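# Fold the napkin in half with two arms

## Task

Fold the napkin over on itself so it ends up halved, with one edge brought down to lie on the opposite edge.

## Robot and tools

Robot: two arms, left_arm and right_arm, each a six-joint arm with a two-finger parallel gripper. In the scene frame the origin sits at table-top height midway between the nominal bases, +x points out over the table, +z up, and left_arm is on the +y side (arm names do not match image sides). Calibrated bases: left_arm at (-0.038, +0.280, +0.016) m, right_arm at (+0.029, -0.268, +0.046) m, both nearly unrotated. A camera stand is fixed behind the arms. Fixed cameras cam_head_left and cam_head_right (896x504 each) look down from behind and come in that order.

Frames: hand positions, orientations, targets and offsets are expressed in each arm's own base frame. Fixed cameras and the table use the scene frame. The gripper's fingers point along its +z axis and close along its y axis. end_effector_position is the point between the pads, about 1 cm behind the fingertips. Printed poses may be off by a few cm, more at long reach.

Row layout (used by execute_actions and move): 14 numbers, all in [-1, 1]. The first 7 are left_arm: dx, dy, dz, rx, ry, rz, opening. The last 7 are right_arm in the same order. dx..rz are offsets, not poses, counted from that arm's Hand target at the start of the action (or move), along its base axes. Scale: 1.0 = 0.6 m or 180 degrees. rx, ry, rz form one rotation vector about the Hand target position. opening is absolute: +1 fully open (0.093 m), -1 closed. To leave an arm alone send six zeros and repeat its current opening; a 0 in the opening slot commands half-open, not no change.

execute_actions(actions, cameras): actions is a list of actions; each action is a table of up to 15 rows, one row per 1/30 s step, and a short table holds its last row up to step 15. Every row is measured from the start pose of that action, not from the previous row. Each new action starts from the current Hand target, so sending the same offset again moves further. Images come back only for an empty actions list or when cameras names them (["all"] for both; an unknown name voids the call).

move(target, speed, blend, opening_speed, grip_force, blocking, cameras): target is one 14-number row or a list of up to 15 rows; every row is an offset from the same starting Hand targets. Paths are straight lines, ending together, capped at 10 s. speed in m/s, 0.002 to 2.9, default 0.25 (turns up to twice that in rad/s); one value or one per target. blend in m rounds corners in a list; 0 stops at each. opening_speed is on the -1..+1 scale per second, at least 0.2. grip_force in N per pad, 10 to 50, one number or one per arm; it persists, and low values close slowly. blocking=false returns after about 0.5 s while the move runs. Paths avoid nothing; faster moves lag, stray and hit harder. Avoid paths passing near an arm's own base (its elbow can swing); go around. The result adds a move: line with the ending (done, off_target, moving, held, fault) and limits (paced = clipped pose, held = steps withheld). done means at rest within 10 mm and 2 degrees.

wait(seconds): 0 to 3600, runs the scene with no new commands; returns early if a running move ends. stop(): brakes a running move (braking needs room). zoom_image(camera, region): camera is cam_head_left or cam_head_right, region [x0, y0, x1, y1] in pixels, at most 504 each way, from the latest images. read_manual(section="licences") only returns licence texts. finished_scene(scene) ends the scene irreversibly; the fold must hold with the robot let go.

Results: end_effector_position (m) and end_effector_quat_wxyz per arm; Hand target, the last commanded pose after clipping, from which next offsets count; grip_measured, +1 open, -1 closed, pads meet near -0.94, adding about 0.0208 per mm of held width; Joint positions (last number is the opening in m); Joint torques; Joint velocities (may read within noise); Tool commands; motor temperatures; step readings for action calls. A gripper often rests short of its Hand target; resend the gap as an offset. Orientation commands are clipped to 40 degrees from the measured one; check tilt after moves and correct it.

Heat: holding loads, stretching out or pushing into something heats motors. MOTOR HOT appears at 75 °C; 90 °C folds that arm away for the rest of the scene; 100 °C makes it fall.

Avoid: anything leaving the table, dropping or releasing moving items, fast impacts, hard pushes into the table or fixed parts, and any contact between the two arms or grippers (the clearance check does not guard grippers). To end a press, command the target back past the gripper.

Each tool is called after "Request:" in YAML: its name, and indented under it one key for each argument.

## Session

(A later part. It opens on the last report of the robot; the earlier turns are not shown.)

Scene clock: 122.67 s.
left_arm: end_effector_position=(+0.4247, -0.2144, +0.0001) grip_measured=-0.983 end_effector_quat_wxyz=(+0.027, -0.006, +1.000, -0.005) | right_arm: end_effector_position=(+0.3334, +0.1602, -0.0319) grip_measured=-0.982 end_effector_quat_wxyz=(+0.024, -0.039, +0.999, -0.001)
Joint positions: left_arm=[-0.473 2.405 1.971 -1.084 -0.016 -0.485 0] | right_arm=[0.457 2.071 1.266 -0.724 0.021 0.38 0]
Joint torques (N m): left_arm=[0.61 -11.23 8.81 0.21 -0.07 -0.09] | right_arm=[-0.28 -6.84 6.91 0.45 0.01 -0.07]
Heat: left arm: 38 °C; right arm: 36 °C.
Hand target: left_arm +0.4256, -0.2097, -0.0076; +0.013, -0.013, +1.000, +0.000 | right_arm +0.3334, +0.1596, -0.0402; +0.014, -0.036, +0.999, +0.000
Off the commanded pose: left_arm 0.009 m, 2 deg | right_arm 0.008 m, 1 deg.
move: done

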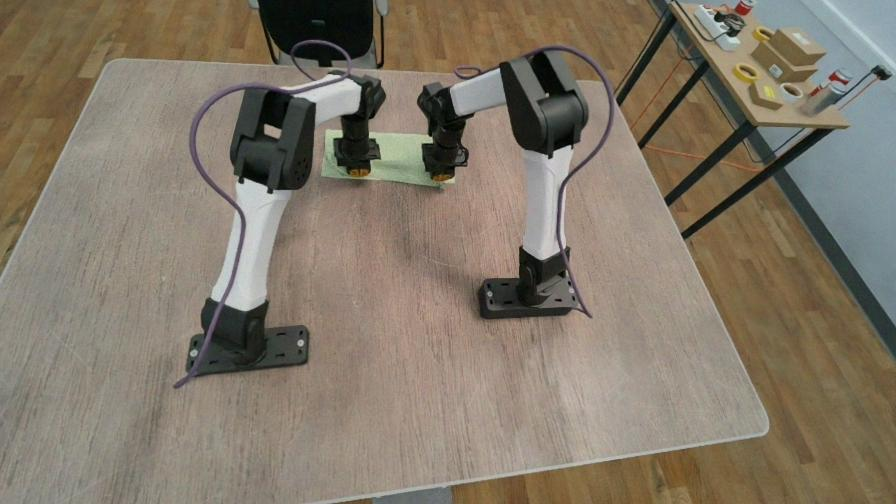

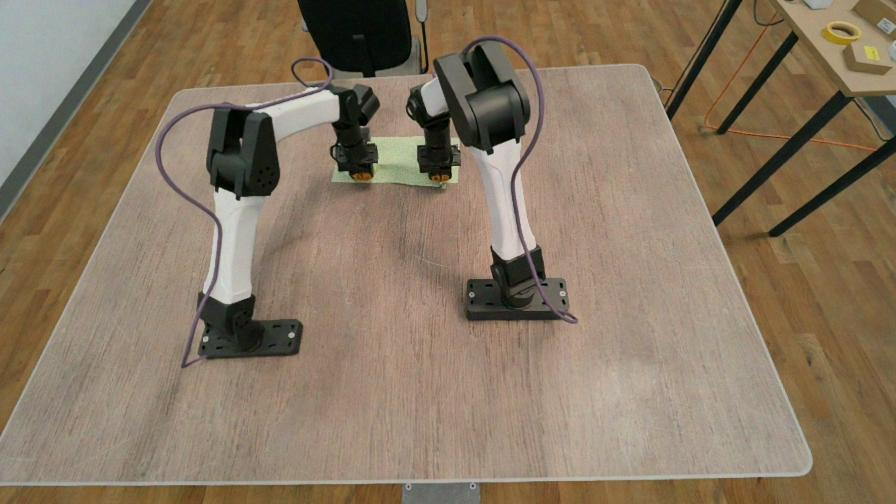

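Request:
move:
  target:
    - [-0.01,0,0,0,0.015,0,-1,0.022,0,0.0,0,0.015,0,-1]
    - [-0.01,0,-0.012,0,0.015,0,-1,0.022,0,-0.012,0,0.015,0,-1]
  cameras: ["all"]
  speed: 0.04

Request:
zoom_image:
  camera: "cam_head_left"
  region: [310, 110, 480, 200]

Request:
zoom_image:
  camera: "cam_head_right"
  region: [310, 110, 480, 200]

Scene clock: 124.70 s.
left_arm: end_effector_position=(+0.4202, -0.2144, -0.0002) grip_measured=-0.983 end_effector_quat_wxyz=(+0.006, -0.007, +1.000, -0.005) | right_arm: end_effector_position=(+0.3442, +0.1601, -0.0388) grip_measured=-0.982 end_effector_quat_wxyz=(-0.001, -0.035, +0.999, +0.000)
Joint positions: left_arm=[-0.47 2.429 2.013 -1.14 0.004 -0.485 0] | right_arm=[0.435 2.149 1.363 -0.786 0 0.366 0]
Joint torques (N m): left_arm=[0.47 -10.63 7.43 0.33 0 -0.07] | right_arm=[-0.36 -6.78 7.92 0.35 -0.03 -0.21]
Heat: left arm: 39 °C; right arm: 37 °C.
Hand target: left_arm +0.4196, -0.2097, -0.0147; -0.010, -0.013, +1.000, +0.000 | right_arm +0.3465, +0.1596, -0.0474; -0.010, -0.035, +0.999, +0.000
Off the commanded pose: left_arm 0.015 m, 2 deg | right_arm 0.009 m, 1 deg.
move: off_target (left_arm)

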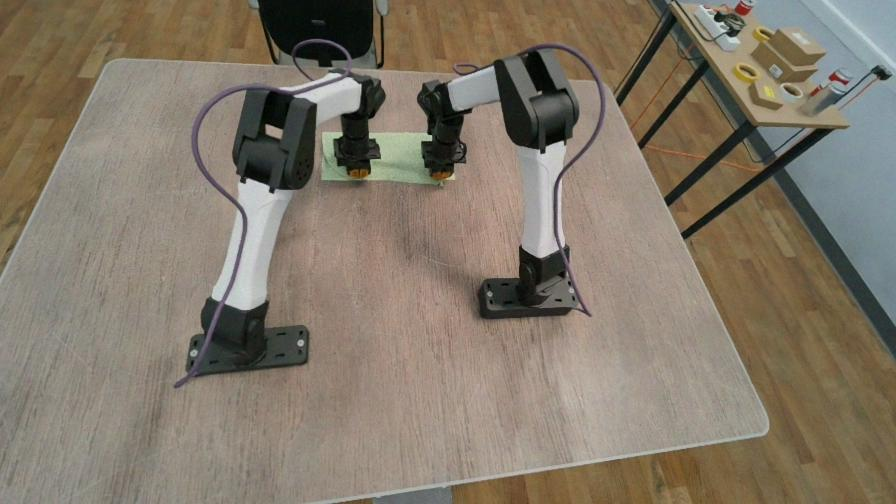

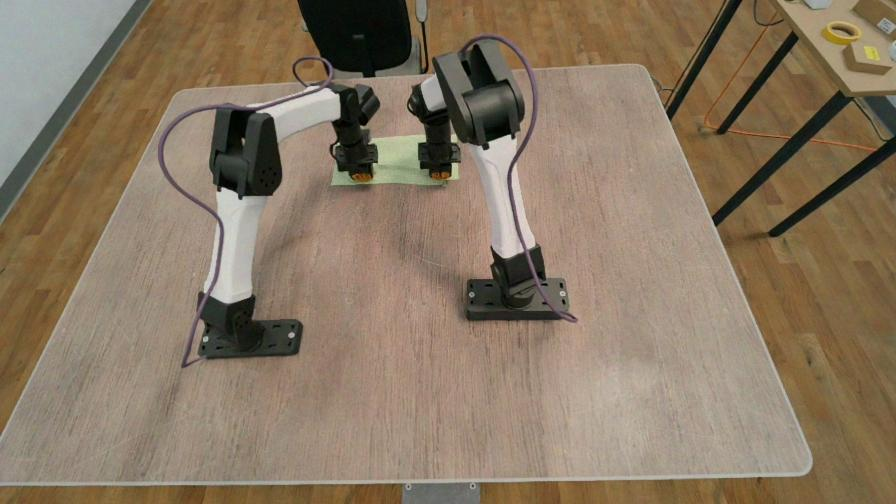

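Scaled by 2.965 from the camera's image (finer frame: 1280x720).

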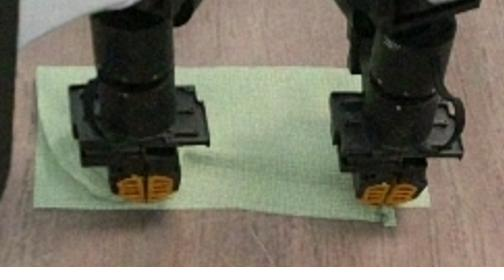

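Scaled by 2.965 from the camera's image (finer frame: 1280x720).

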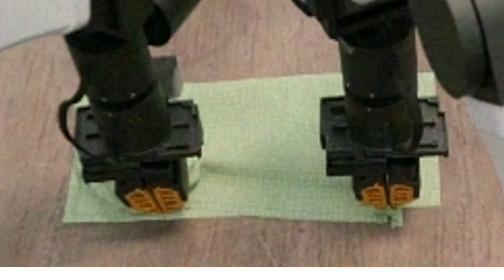

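Request:
move:
  target:
    - [0,0,0.0,0,0,0,0.0,0.004,0,0.0,0,0,0,0.0]
    - [0,0,0.15,0,0,0,0.0,0.004,0,0.15,0,0,0,0.0]
    - [-0.06,0.2,0.35,0,0,0,0.0,-0.06,-0.2,0.35,0,0,0,0.0]
  cameras: ["all"]
  speed: [0.05,0.08,0.25]
  opening_speed: 0.8
  blend: [0,0.02,0]

Request:
zoom_image:
  camera: "cam_head_left"
  region: [310, 110, 480, 200]

Request:
zoom_image:
  camera: "cam_head_right"
  region: [310, 110, 480, 200]

Scene clock: 129.43 s.
left_arm: end_effector_position=(+0.3903, -0.0940, +0.1834) grip_measured=-0.002 end_effector_quat_wxyz=(+0.043, -0.015, +0.999, -0.013) | right_arm: end_effector_position=(+0.3075, +0.0405, +0.1496) grip_measured=-0.002 end_effector_quat_wxyz=(-0.027, -0.033, +0.999, -0.002)
Joint positions: left_arm=[-0.235 2.038 2.102 -1.544 0.004 -0.265 0.045] | right_arm=[0.131 1.768 1.604 -1.461 -0.001 0.064 0.045]
Joint torques (N m): left_arm=[0.21 -14.82 5.45 0.46 -0.02 0.01] | right_arm=[-0.13 -8.53 9.74 0.11 0 -0.18]
Heat: left arm: 39 °C; right arm: 38 °C.
Hand target: left_arm +0.3836, -0.0898, +0.1952; -0.010, -0.013, +1.000, +0.000 | right_arm +0.3105, +0.0396, +0.1626; -0.010, -0.035, +0.999, +0.001
Off the commanded pose: left_arm 0.014 m, 6 deg | right_arm 0.013 m, 2 deg.
joint sent to its limit (left arm) — joint 4 (wrist pitch), lower limit. The joint targets are off in orientation, not in position.
move: off_target (left_arm, right_arm)

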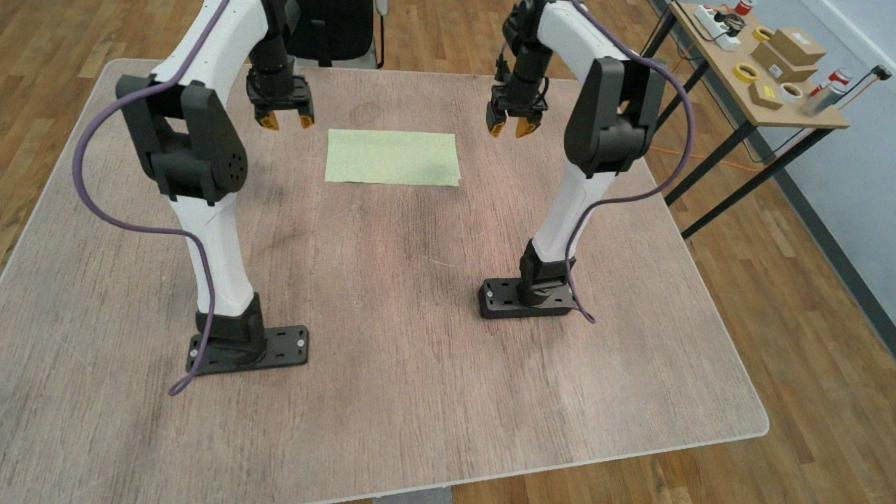

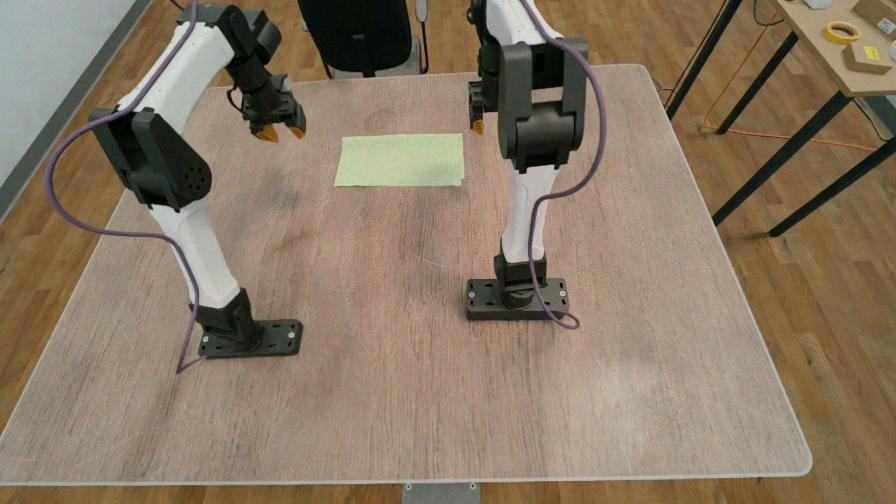

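Scaled by 2.965 from the camera's image (finer frame: 1280x720).

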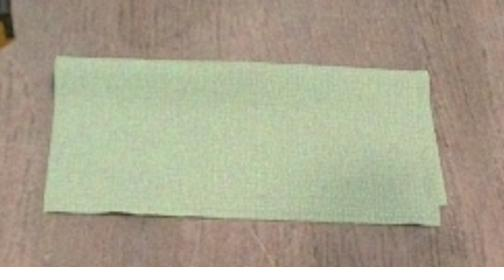

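Scaled by 2.965 from the camera's image (finer frame: 1280x720).

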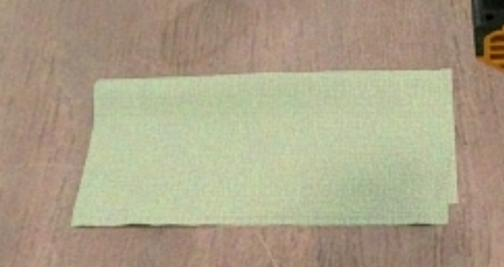

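Request:
move:
  target:
    - [0,0,0,0,0,0,0,0.023,0.134,-0.2,0,0.01,0,-1]
    - [0,0,0,0,0,0,0,0.023,0.134,-0.295,0,0.01,0,-1]
  cameras: ["all"]
  speed: [0.2,0.1]
  blend: [0.03,0]

Request:
zoom_image:
  camera: "cam_head_left"
  region: [310, 110, 480, 200]

Request:
zoom_image:
  camera: "cam_head_right"
  region: [310, 110, 480, 200]

Scene clock: 132.77 s.
left_arm: end_effector_position=(+0.3903, -0.0940, +0.1834) grip_measured=-0.002 end_effector_quat_wxyz=(+0.043, -0.015, +0.999, -0.013) | right_arm: end_effector_position=(+0.3296, +0.1178, -0.0026) grip_measured=-0.984 end_effector_quat_wxyz=(-0.011, -0.037, +0.999, +0.000)
Joint positions: left_arm=[-0.235 2.038 2.102 -1.544 0.004 -0.264 0.045] | right_arm=[0.34 2.001 1.293 -0.884 -0.006 0.265 0]
Joint torques (N m): left_arm=[0.27 -14.83 5.3 0.44 -0.04 0.04] | right_arm=[0.75 -6.69 5.44 0.39 -0.08 0.02]
Heat: left arm: 39 °C; right arm: 38 °C.
Hand target: left_arm +0.3836, -0.0898, +0.1952; -0.010, -0.013, +1.000, +0.000 | right_arm +0.3243, +0.1200, -0.0144; -0.026, -0.035, +0.999, +0.001
Off the commanded pose: left_arm 0.014 m, 6 deg | right_arm 0.013 m, 2 deg.
joint sent to its limit (left arm) — joint 4 (wrist pitch), lower limit. The joint targets are off in orientation, not in position.
move: off_target (right_arm); blend cut to 0.0285 m at target 1

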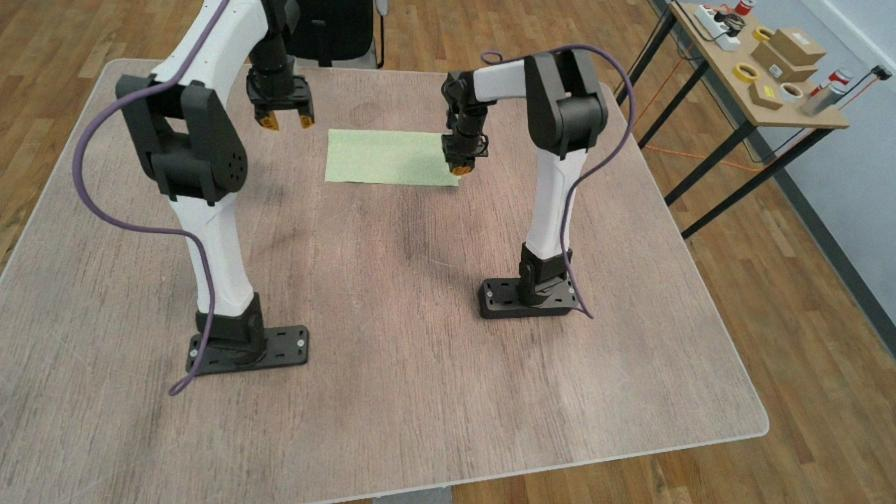

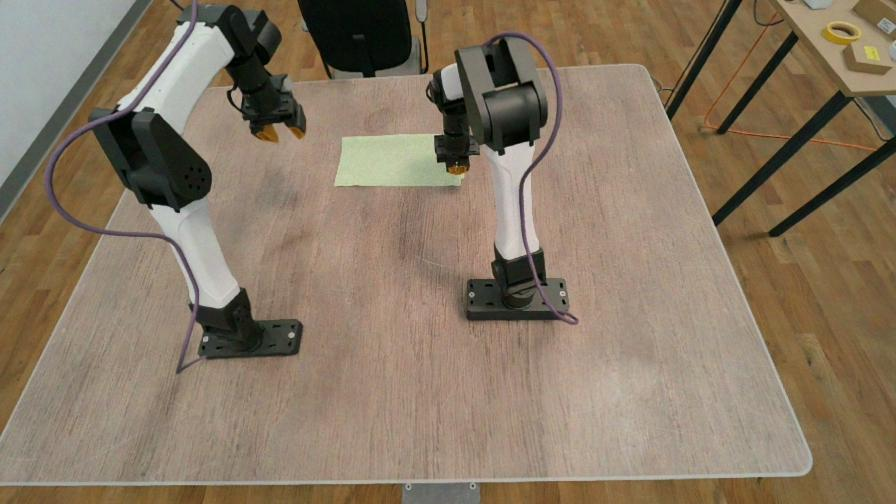

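Scaled by 2.965 from the camera's image (finer frame: 1280x720).

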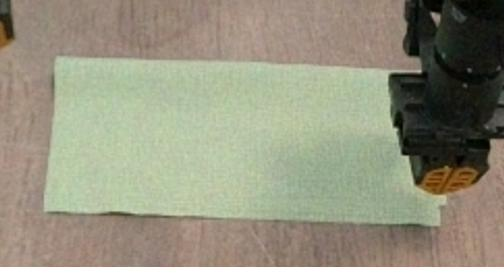

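Scaled by 2.965 from the camera's image (finer frame: 1280x720).

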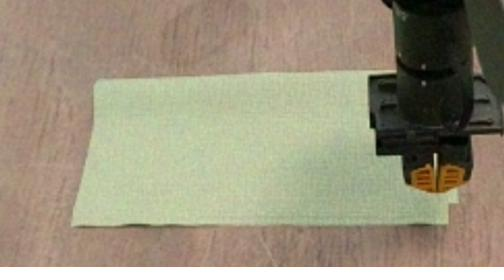

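Request:
move:
  target:
    - [0,0,0,0,0,0,0,-0.003,0.025,-0.03,0,0.01,0,-1]
    - [0,0,0,0,0,0,0,-0.003,0.025,-0.062,0,0.01,0,-1]
    - [0,0,0,0,0,0,0,0.037,0.025,-0.062,0,0.01,0,-1]
  cameras: ["all"]
  speed: [0.08,0.05,0.04]

Request:
zoom_image:
  camera: "cam_head_left"
  region: [310, 110, 480, 200]

Request:
zoom_image:
  camera: "cam_head_right"
  region: [310, 110, 480, 200]

Scene clock: 135.90 s.
left_arm: end_effector_position=(+0.3903, -0.0940, +0.1834) grip_measured=-0.002 end_effector_quat_wxyz=(+0.043, -0.015, +0.999, -0.013) | right_arm: end_effector_position=(+0.3438, +0.1353, -0.0398) grip_measured=-0.984 end_effector_quat_wxyz=(-0.032, -0.035, +0.999, +0.000)
Joint positions: left_arm=[-0.235 2.038 2.102 -1.544 0.004 -0.264 0.045] | right_arm=[0.365 2.166 1.384 -0.849 -0.021 0.295 0]
Joint torques (N m): left_arm=[0.16 -14.83 5.35 0.43 -0.04 0.03] | right_arm=[-0.38 -6.16 7.87 0.29 -0.05 -0.19]
Heat: left arm: 40 °C; right arm: 38 °C.
Hand target: left_arm +0.3836, -0.0898, +0.1952; -0.010, -0.013, +1.000, +0.000 | right_arm +0.3465, +0.1350, -0.0516; -0.041, -0.035, +0.999, +0.002
Off the commanded pose: left_arm 0.014 m, 6 deg | right_arm 0.012 m, 1 deg.
joint sent to its limit (left arm) — joint 4 (wrist pitch), lower limit. The joint targets are off in orientation, not in position.
move: off_target (right_arm)

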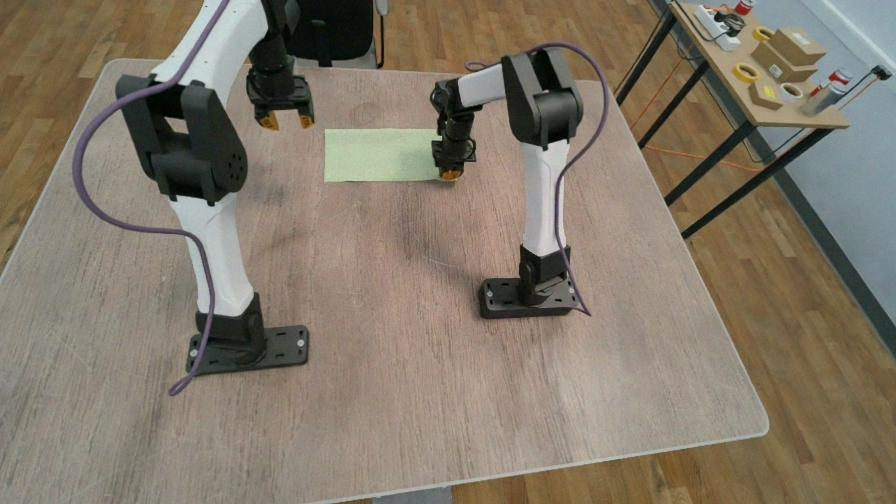

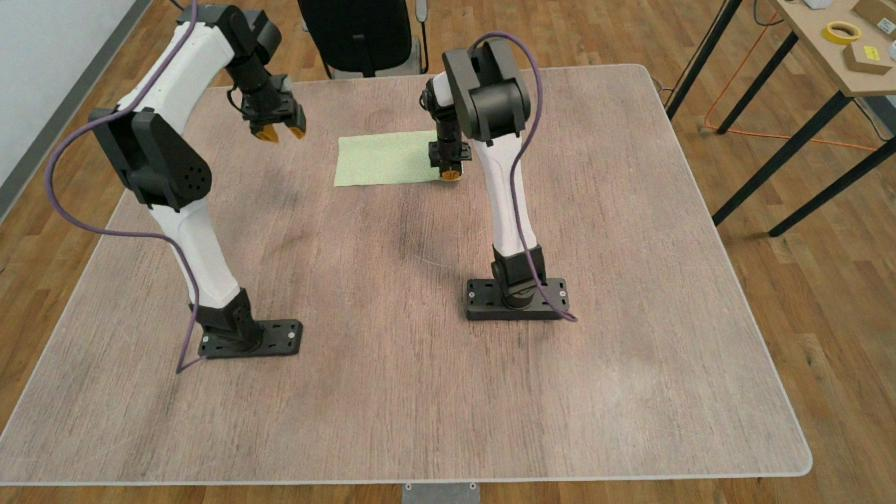

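Scaled by 2.965 from the camera's image (finer frame: 1280x720).

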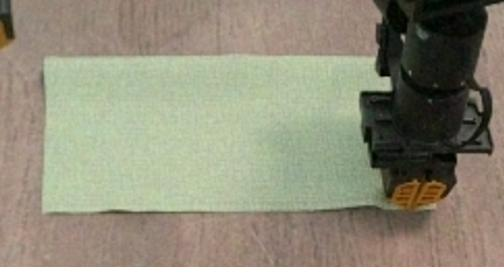

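Scaled by 2.965 from the camera's image (finer frame: 1280x720).

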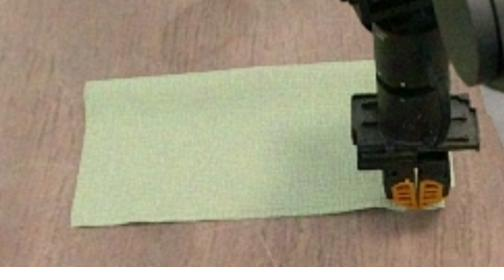

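Request:
move:
  target:
    - [0,0,0,0,0,0,0,0.0,0,0.12,0,-0.02,0,-1]
    - [0,0,0,0,0,0,0,-0.06,-0.2,0.3,0,-0.02,0,-1]
  cameras: ["all"]
  speed: [0.08,0.25]
  blend: [0.02,0]

Request:
zoom_image:
  camera: "cam_head_left"
  region: [310, 110, 480, 200]

Request:
zoom_image:
  camera: "cam_head_right"
  region: [310, 110, 480, 200]

Scene clock: 138.67 s.
left_arm: end_effector_position=(+0.3903, -0.0940, +0.1834) grip_measured=-0.002 end_effector_quat_wxyz=(+0.043, -0.015, +0.999, -0.013) | right_arm: end_effector_position=(+0.3058, +0.0178, +0.1131) grip_measured=-0.984 end_effector_quat_wxyz=(-0.031, -0.033, +0.999, +0.004)
Joint positions: left_arm=[-0.235 2.038 2.102 -1.544 0.004 -0.264 0.045] | right_arm=[0.053 1.76 1.449 -1.322 -0.01 -0.014 0]
Joint torques (N m): left_arm=[0.2 -14.82 5.38 0.46 -0.04 0.03] | right_arm=[-0.21 -9.17 9.78 0.05 0.08 -0.2]
Heat: left arm: 40 °C; right arm: 39 °C.
Hand target: left_arm +0.3836, -0.0898, +0.1952; -0.010, -0.013, +1.000, +0.000 | right_arm +0.3106, +0.0150, +0.1284; -0.010, -0.035, +0.999, +0.001
Off the commanded pose: left_arm 0.014 m, 6 deg | right_arm 0.016 m, 2 deg.
joint sent to its limit (left arm) — joint 4 (wrist pitch), lower limit. The joint targets are off in orientation, not in position.
move: off_target (right_arm)

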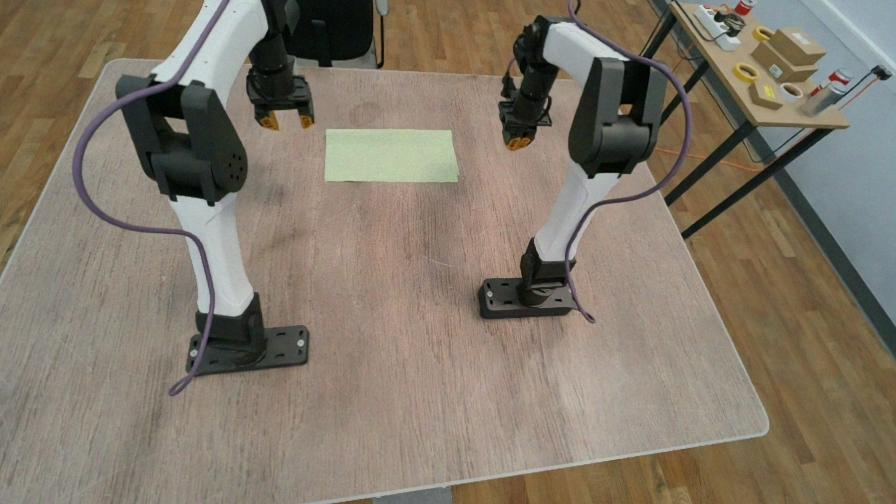

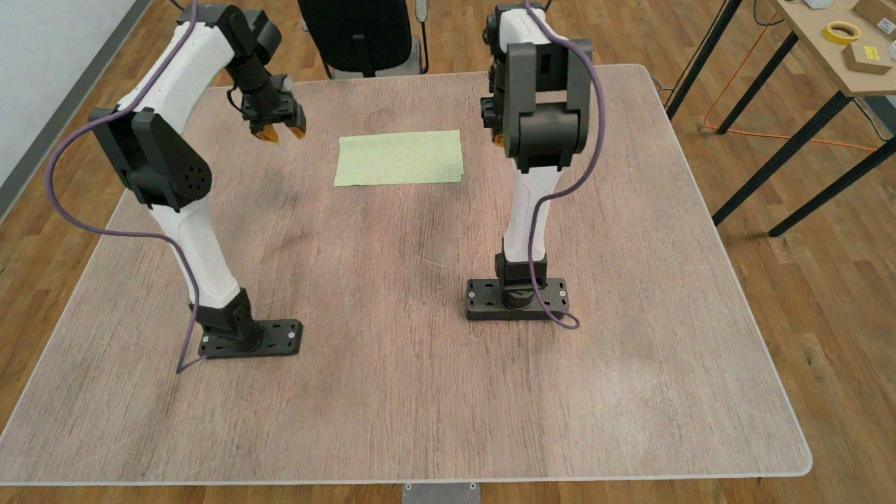

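Scaled by 2.965 from the camera's image (finer frame: 1280x720).

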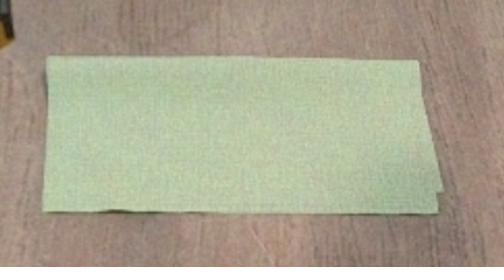

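Scaled by 2.965 from the camera's image (finer frame: 1280x720).

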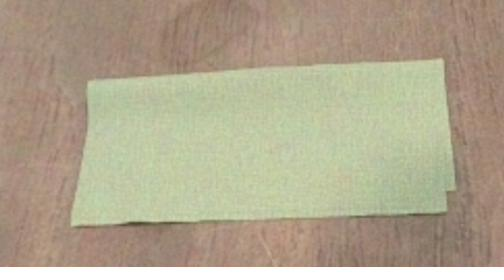

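Request:
move:
  target:
    - [0,0,0,0,0,0,0,0.034,0.2223,-0.16,0,0,0,0.1]
    - [0,0,0,0,0,0,0,0.034,0.2223,-0.25,0,0,0,0.1]
  cameras: ["all"]
  speed: [0.25,0.1]
  blend: [0.03,0]

Request:
zoom_image:
  camera: "cam_head_left"
  region: [380, 130, 480, 200]

Request:
zoom_image:
  camera: "cam_head_right"
  region: [380, 130, 480, 200]

Scene clock: 141.63 s.
left_arm: end_effector_position=(+0.3903, -0.0940, +0.1834) grip_measured=-0.002 end_effector_quat_wxyz=(+0.043, -0.015, +0.999, -0.013) | right_arm: end_effector_position=(+0.3355, +0.1488, -0.0092) grip_measured=+0.098 end_effector_quat_wxyz=(+0.003, -0.038, +0.999, +0.006)
Joint positions: left_arm=[-0.235 2.038 2.102 -1.544 0.004 -0.264 0.045] | right_arm=[0.413 2.044 1.33 -0.847 -0.01 0.338 0.05]
Joint torques (N m): left_arm=[0.16 -14.75 5.34 0.44 -0.04 0.03] | right_arm=[0.43 -6.74 5.46 0.5 0.05 0.01]
Heat: left arm: 40 °C; right arm: 39 °C.
Hand target: left_arm +0.3836, -0.0898, +0.1952; -0.010, -0.013, +1.000, +0.000 | right_arm +0.3311, +0.1483, -0.0216; -0.010, -0.035, +0.999, +0.001
Off the commanded pose: left_arm 0.014 m, 6 deg | right_arm 0.013 m, 2 deg.
joint sent to its limit (left arm) — joint 4 (wrist pitch), lower limit. The joint targets are off in orientation, not in position.
move: off_target (right_arm); blend cut to 0.027 m at target 1

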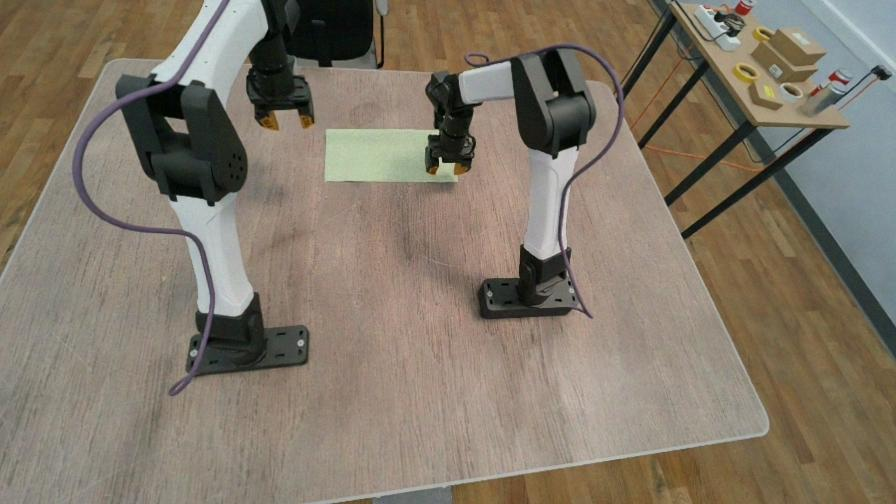

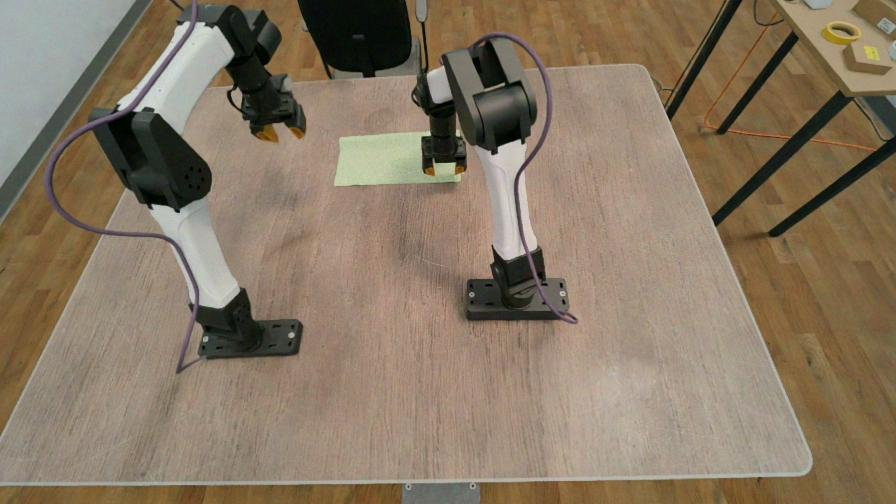

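Scaled by 5.040 from the camera's image (finer frame: 1280x720).

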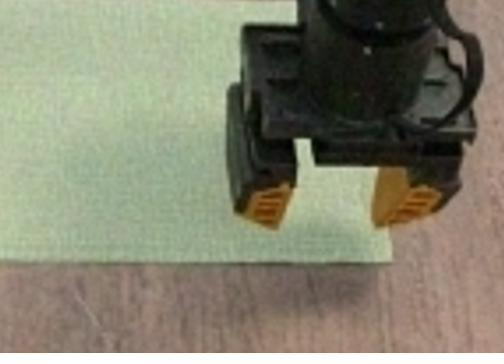

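Scaled by 5.040 from the camera's image (finer frame: 1280x720).

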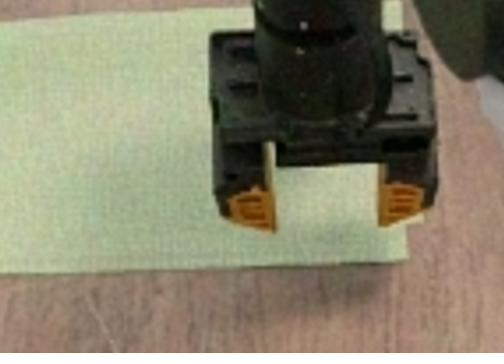

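Request:
move:
  target:
    - [0,0,0,0,0,0,0,0.0,0,-0.05,0,0,0,0.1]
    - [0,0,0,0,0,0,0,0.0,0,-0.05,0,0,0,-1]
    - [0,0,0,0,0,0,0,0.01,0,0.03,0,0,0,-1]
  cameras: ["all"]
  speed: [0.05,0.1,0.08]
  opening_speed: 0.8

Request:
zoom_image:
  camera: "cam_head_left"
  region: [310, 110, 480, 200]

Request:
zoom_image:
  camera: "cam_head_right"
  region: [310, 110, 480, 200]

Scene clock: 146.40 s.
left_arm: end_effector_position=(+0.3903, -0.0940, +0.1834) grip_measured=-0.002 end_effector_quat_wxyz=(+0.043, -0.015, +0.999, -0.013) | right_arm: end_effector_position=(+0.3247, +0.1441, -0.0252) grip_measured=-0.983 end_effector_quat_wxyz=(-0.037, -0.037, +0.999, -0.009)
Joint positions: left_arm=[-0.235 2.038 2.102 -1.544 0.004 -0.264 0.045] | right_arm=[0.413 2.104 1.348 -0.891 -0.01 0.339 0]
Joint torques (N m): left_arm=[0.23 -14.79 5.34 0.42 -0.05 0.04] | right_arm=[0.06 -12.82 8.75 -0.02 0.08 -0.07]
Heat: left arm: 40 °C; right arm: 40 °C.
Hand target: left_arm +0.3836, -0.0898, +0.1952; -0.010, -0.013, +1.000, +0.000 | right_arm +0.3370, +0.1483, -0.0036; -0.010, -0.035, +0.999, +0.001
Off the commanded pose: left_arm 0.014 m, 6 deg | right_arm 0.025 m, 3 deg.
joint sent to its limit (left arm) — joint 4 (wrist pitch), lower limit. The joint targets are off in orientation, not in position.
move: off_target (right_arm); target 2's new opening was sent with right_arm's hand 0.013 m and 1 deg from that target

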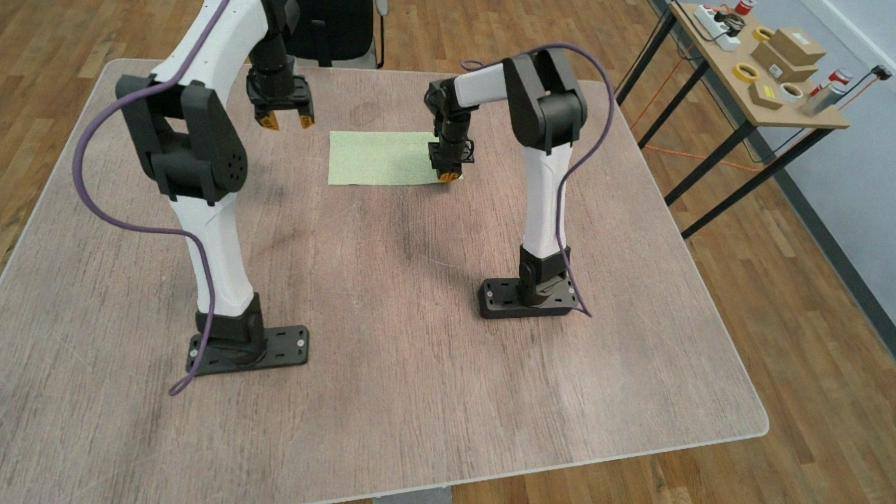

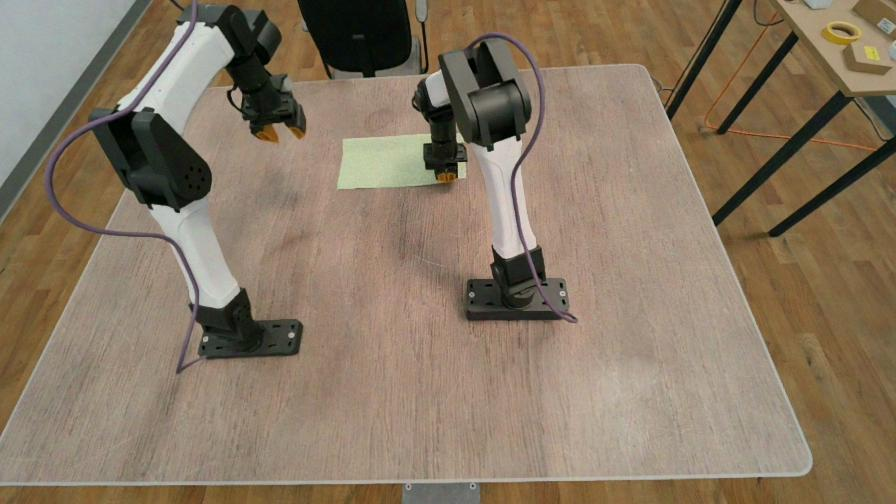

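Scaled by 2.965 from the camera's image (finer frame: 1280x720).

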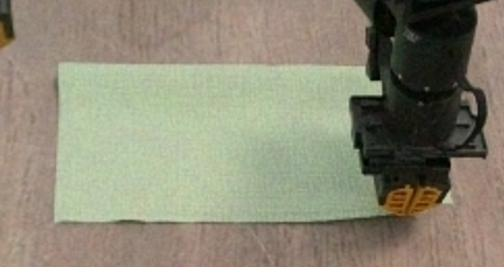

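Scaled by 2.965 from the camera's image (finer frame: 1280x720).

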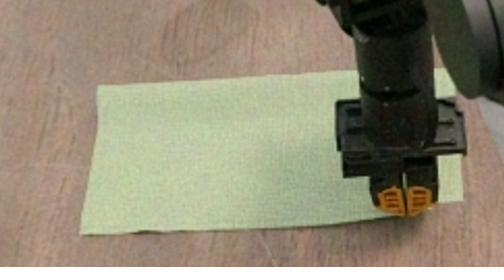

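Request:
move:
  target:
    - [0,0,0,0,0,0,0,0.0,0,0.033,0,0,0,-1]
    - [0,0,0,0,0,0,0,0.03,0,0.033,0,0,0,-1]
  cameras: ["all"]
  speed: [0.05,0.05]

Request:
zoom_image:
  camera: "cam_head_left"
  region: [310, 110, 480, 200]

Request:
zoom_image:
  camera: "cam_head_right"
  region: [310, 110, 480, 200]

Scene clock: 148.63 s.
left_arm: end_effector_position=(+0.3903, -0.0940, +0.1834) grip_measured=-0.002 end_effector_quat_wxyz=(+0.043, -0.015, +0.999, -0.013) | right_arm: end_effector_position=(+0.3495, +0.1485, +0.0163) grip_measured=-0.983 end_effector_quat_wxyz=(-0.008, -0.033, +0.999, +0.002)
Joint positions: left_arm=[-0.235 2.038 2.102 -1.544 0.004 -0.264 0.045] | right_arm=[0.397 2.069 1.478 -0.994 -0.01 0.33 0]
Joint torques (N m): left_arm=[0.23 -14.72 5.45 0.45 -0.02 0.07] | right_arm=[-0.24 -7.79 9.63 0.09 0.06 -0.17]
Heat: left arm: 41 °C; right arm: 41 °C.
Hand target: left_arm +0.3836, -0.0898, +0.1952; -0.010, -0.013, +1.000, +0.000 | right_arm +0.3550, +0.1483, +0.0163; -0.010, -0.035, +0.999, +0.001
Off the commanded pose: left_arm 0.014 m, 6 deg | right_arm 0.006 m, 0 deg.
joint sent to its limit (left arm) — joint 4 (wrist pitch), lower limit. The joint targets are off in orientation, not in position.
move: done

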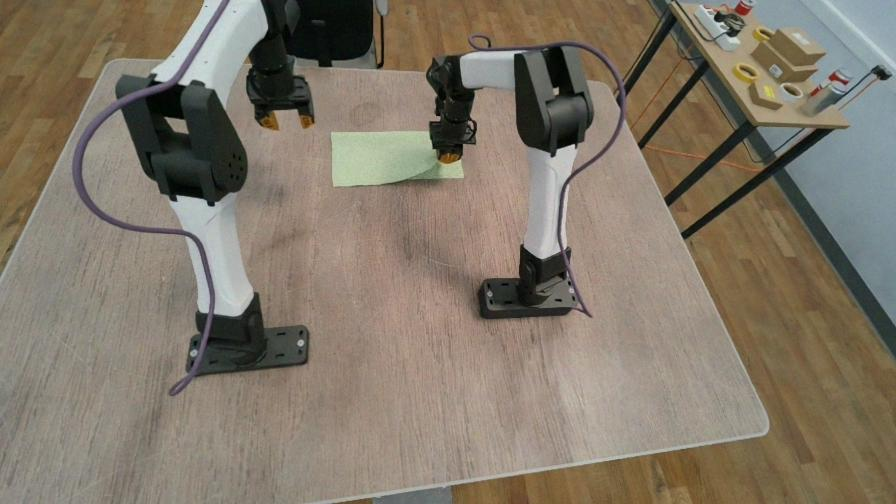

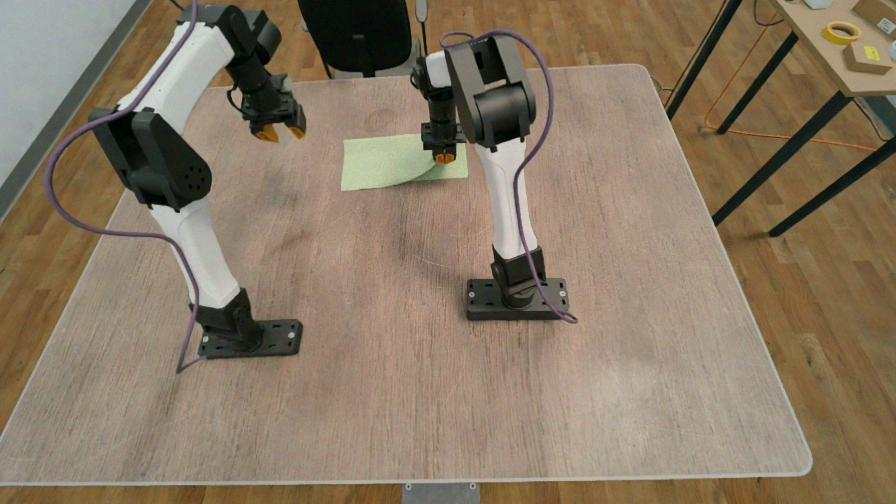

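Scaled by 2.965 from the camera's image (finer frame: 1280x720).

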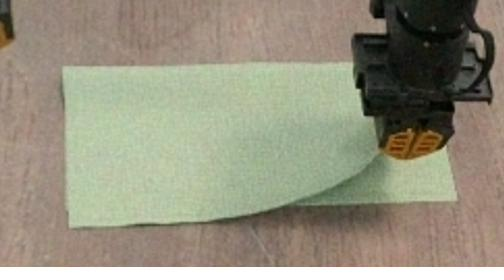

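Scaled by 2.965 from the camera's image (finer frame: 1280x720).

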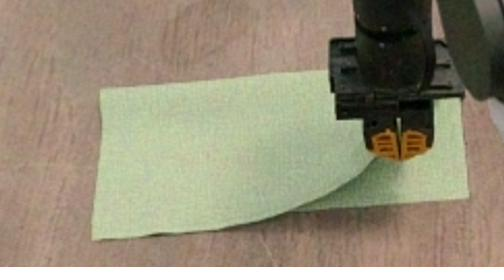

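Request:
move:
  target:
    - [0.014,-0.162,-0.20,0,0,0,0.1,0,0,0,0,0,0,-1]
    - [0.014,-0.162,-0.29,0,0,0,0.1,0,0,0,0,0,0,-1]
  cameras: ["all"]
  speed: [0.2,0.1]
  blend: [0.03,0]

Request:
zoom_image:
  camera: "cam_head_left"
  region: [310, 110, 480, 200]

Request:
zoom_image:
  camera: "cam_head_right"
  region: [310, 110, 480, 200]

Scene clock: 151.57 s.
left_arm: end_effector_position=(+0.3937, -0.1840, +0.0326) grip_measured=+0.098 end_effector_quat_wxyz=(-0.003, -0.012, +1.000, -0.001) | right_arm: end_effector_position=(+0.3494, +0.1484, +0.0163) grip_measured=-0.983 end_effector_quat_wxyz=(-0.009, -0.034, +0.999, +0.002)
Joint positions: left_arm=[-0.436 2.256 1.845 -1.164 0.004 -0.459 0.05] | right_arm=[0.397 2.069 1.478 -0.994 -0.01 0.33 0]
Joint torques (N m): left_arm=[-0.83 -10.88 5.67 0.56 -0.01 -0.16] | right_arm=[-0.25 -7.84 9.47 0.16 0.04 -0.17]
Heat: left arm: 41 °C; right arm: 41 °C.
Hand target: left_arm +0.3921, -0.1869, +0.0213; -0.010, -0.013, +1.000, +0.000 | right_arm +0.3550, +0.1483, +0.0163; -0.010, -0.035, +0.999, +0.001
Off the commanded pose: left_arm 0.012 m, 1 deg | right_arm 0.006 m, 0 deg.
move: off_target (left_arm); blend cut to 0.027 m at target 1

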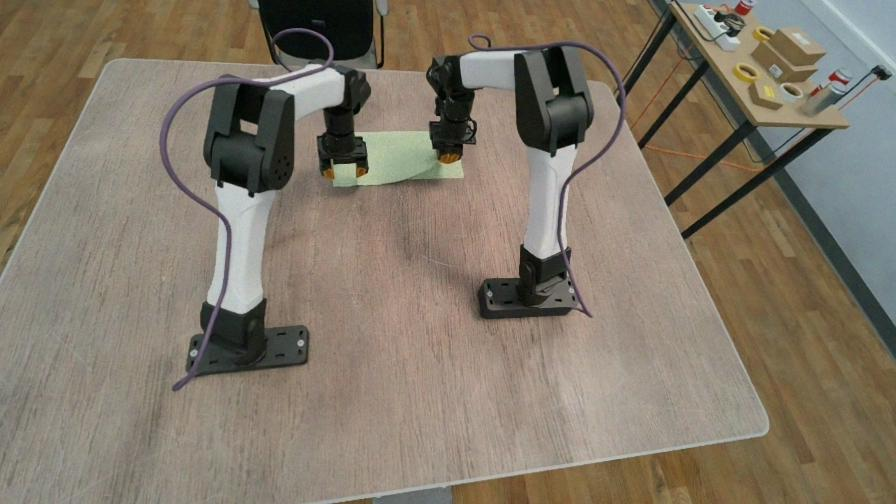

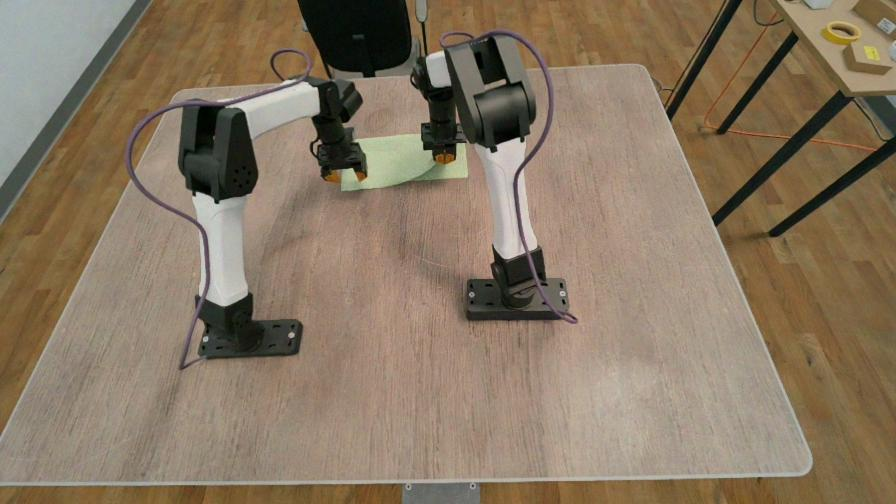

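Scaled by 2.965 from the camera's image (finer frame: 1280x720).

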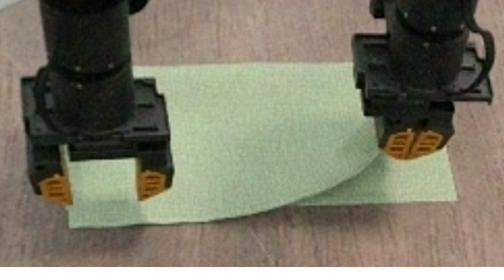

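Scaled by 2.965 from the camera's image (finer frame: 1280x720).

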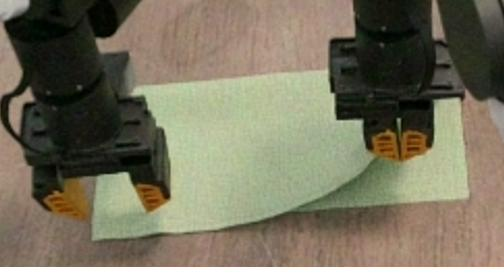

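Request:
move:
  target:
    - [0.01,-0.0167,-0.02,0,0,0,0.1,0,0,0,0,0,0,-1]
    - [0.01,-0.0167,-0.0613,0,0,0,0.1,0,0,0,0,0,0,-1]
    - [0.01,-0.0167,-0.0613,0,0,0,-1,0,0,0,0,0,0,-1]
    - [0.025,-0.0167,0.04,0,0,0,-1,0,0,0,0,0,0,-1]
  cameras: ["all"]
  speed: [0.08,0.05,0.1,0.06]
  opening_speed: 0.8
  blend: [0.01,0,0,0]

Request:
zoom_image:
  camera: "cam_head_left"
  region: [310, 110, 480, 200]

Request:
zoom_image:
  camera: "cam_head_right"
  region: [310, 110, 480, 200]

Scene clock: 156.93 s.
left_arm: end_effector_position=(+0.4036, -0.1955, +0.0436) grip_measured=-0.985 end_effector_quat_wxyz=(-0.010, -0.013, +1.000, +0.002) | right_arm: end_effector_position=(+0.3494, +0.1484, +0.0163) grip_measured=-0.983 end_effector_quat_wxyz=(-0.009, -0.034, +0.999, +0.002)
Joint positions: left_arm=[-0.449 2.33 2.014 -1.275 0.006 -0.474 0] | right_arm=[0.397 2.069 1.478 -0.994 -0.01 0.33 0]
Joint torques (N m): left_arm=[-0.27 -12 9.42 0.11 -0.04 -0.06] | right_arm=[-0.12 -7.71 9.59 0.16 0.02 -0.19]
Heat: left arm: 41 °C; right arm: 41 °C.
Hand target: left_arm +0.4071, -0.1970, +0.0453; -0.010, -0.013, +1.000, +0.000 | right_arm +0.3550, +0.1483, +0.0163; -0.010, -0.035, +0.999, +0.001
Off the commanded pose: left_arm 0.004 m, 0 deg | right_arm 0.006 m, 0 deg.
move: done; blend cut to 0.0085 m at target 1; target 3's new opening was sent with left_arm's hand 0.015 m and 1 deg from that target

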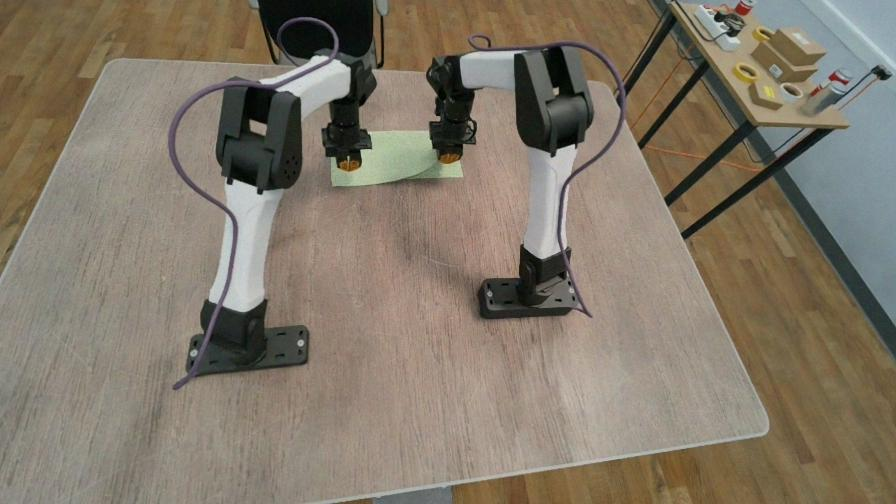

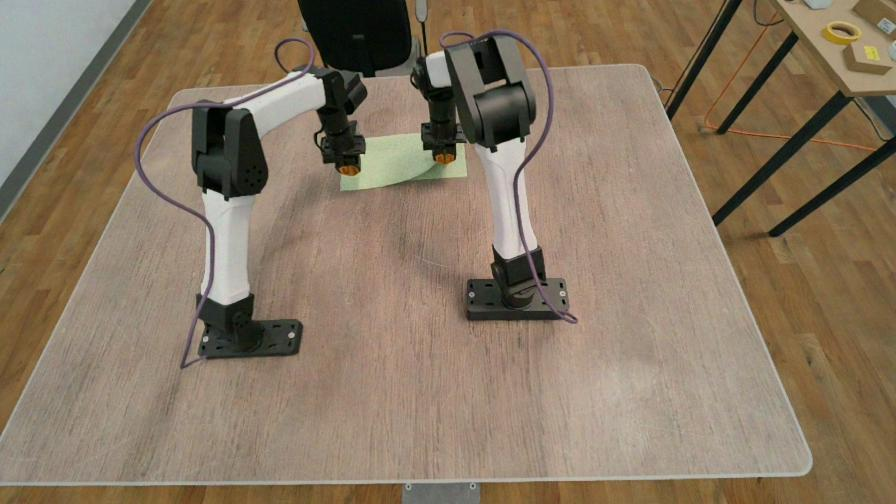

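Scaled by 2.965 from the camera's image (finer frame: 1280x720).

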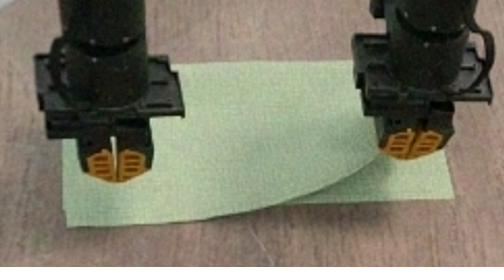

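Scaled by 2.965 from the camera's image (finer frame: 1280x720).

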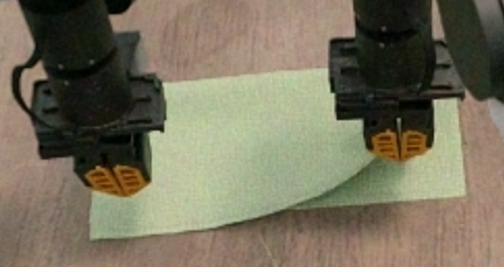

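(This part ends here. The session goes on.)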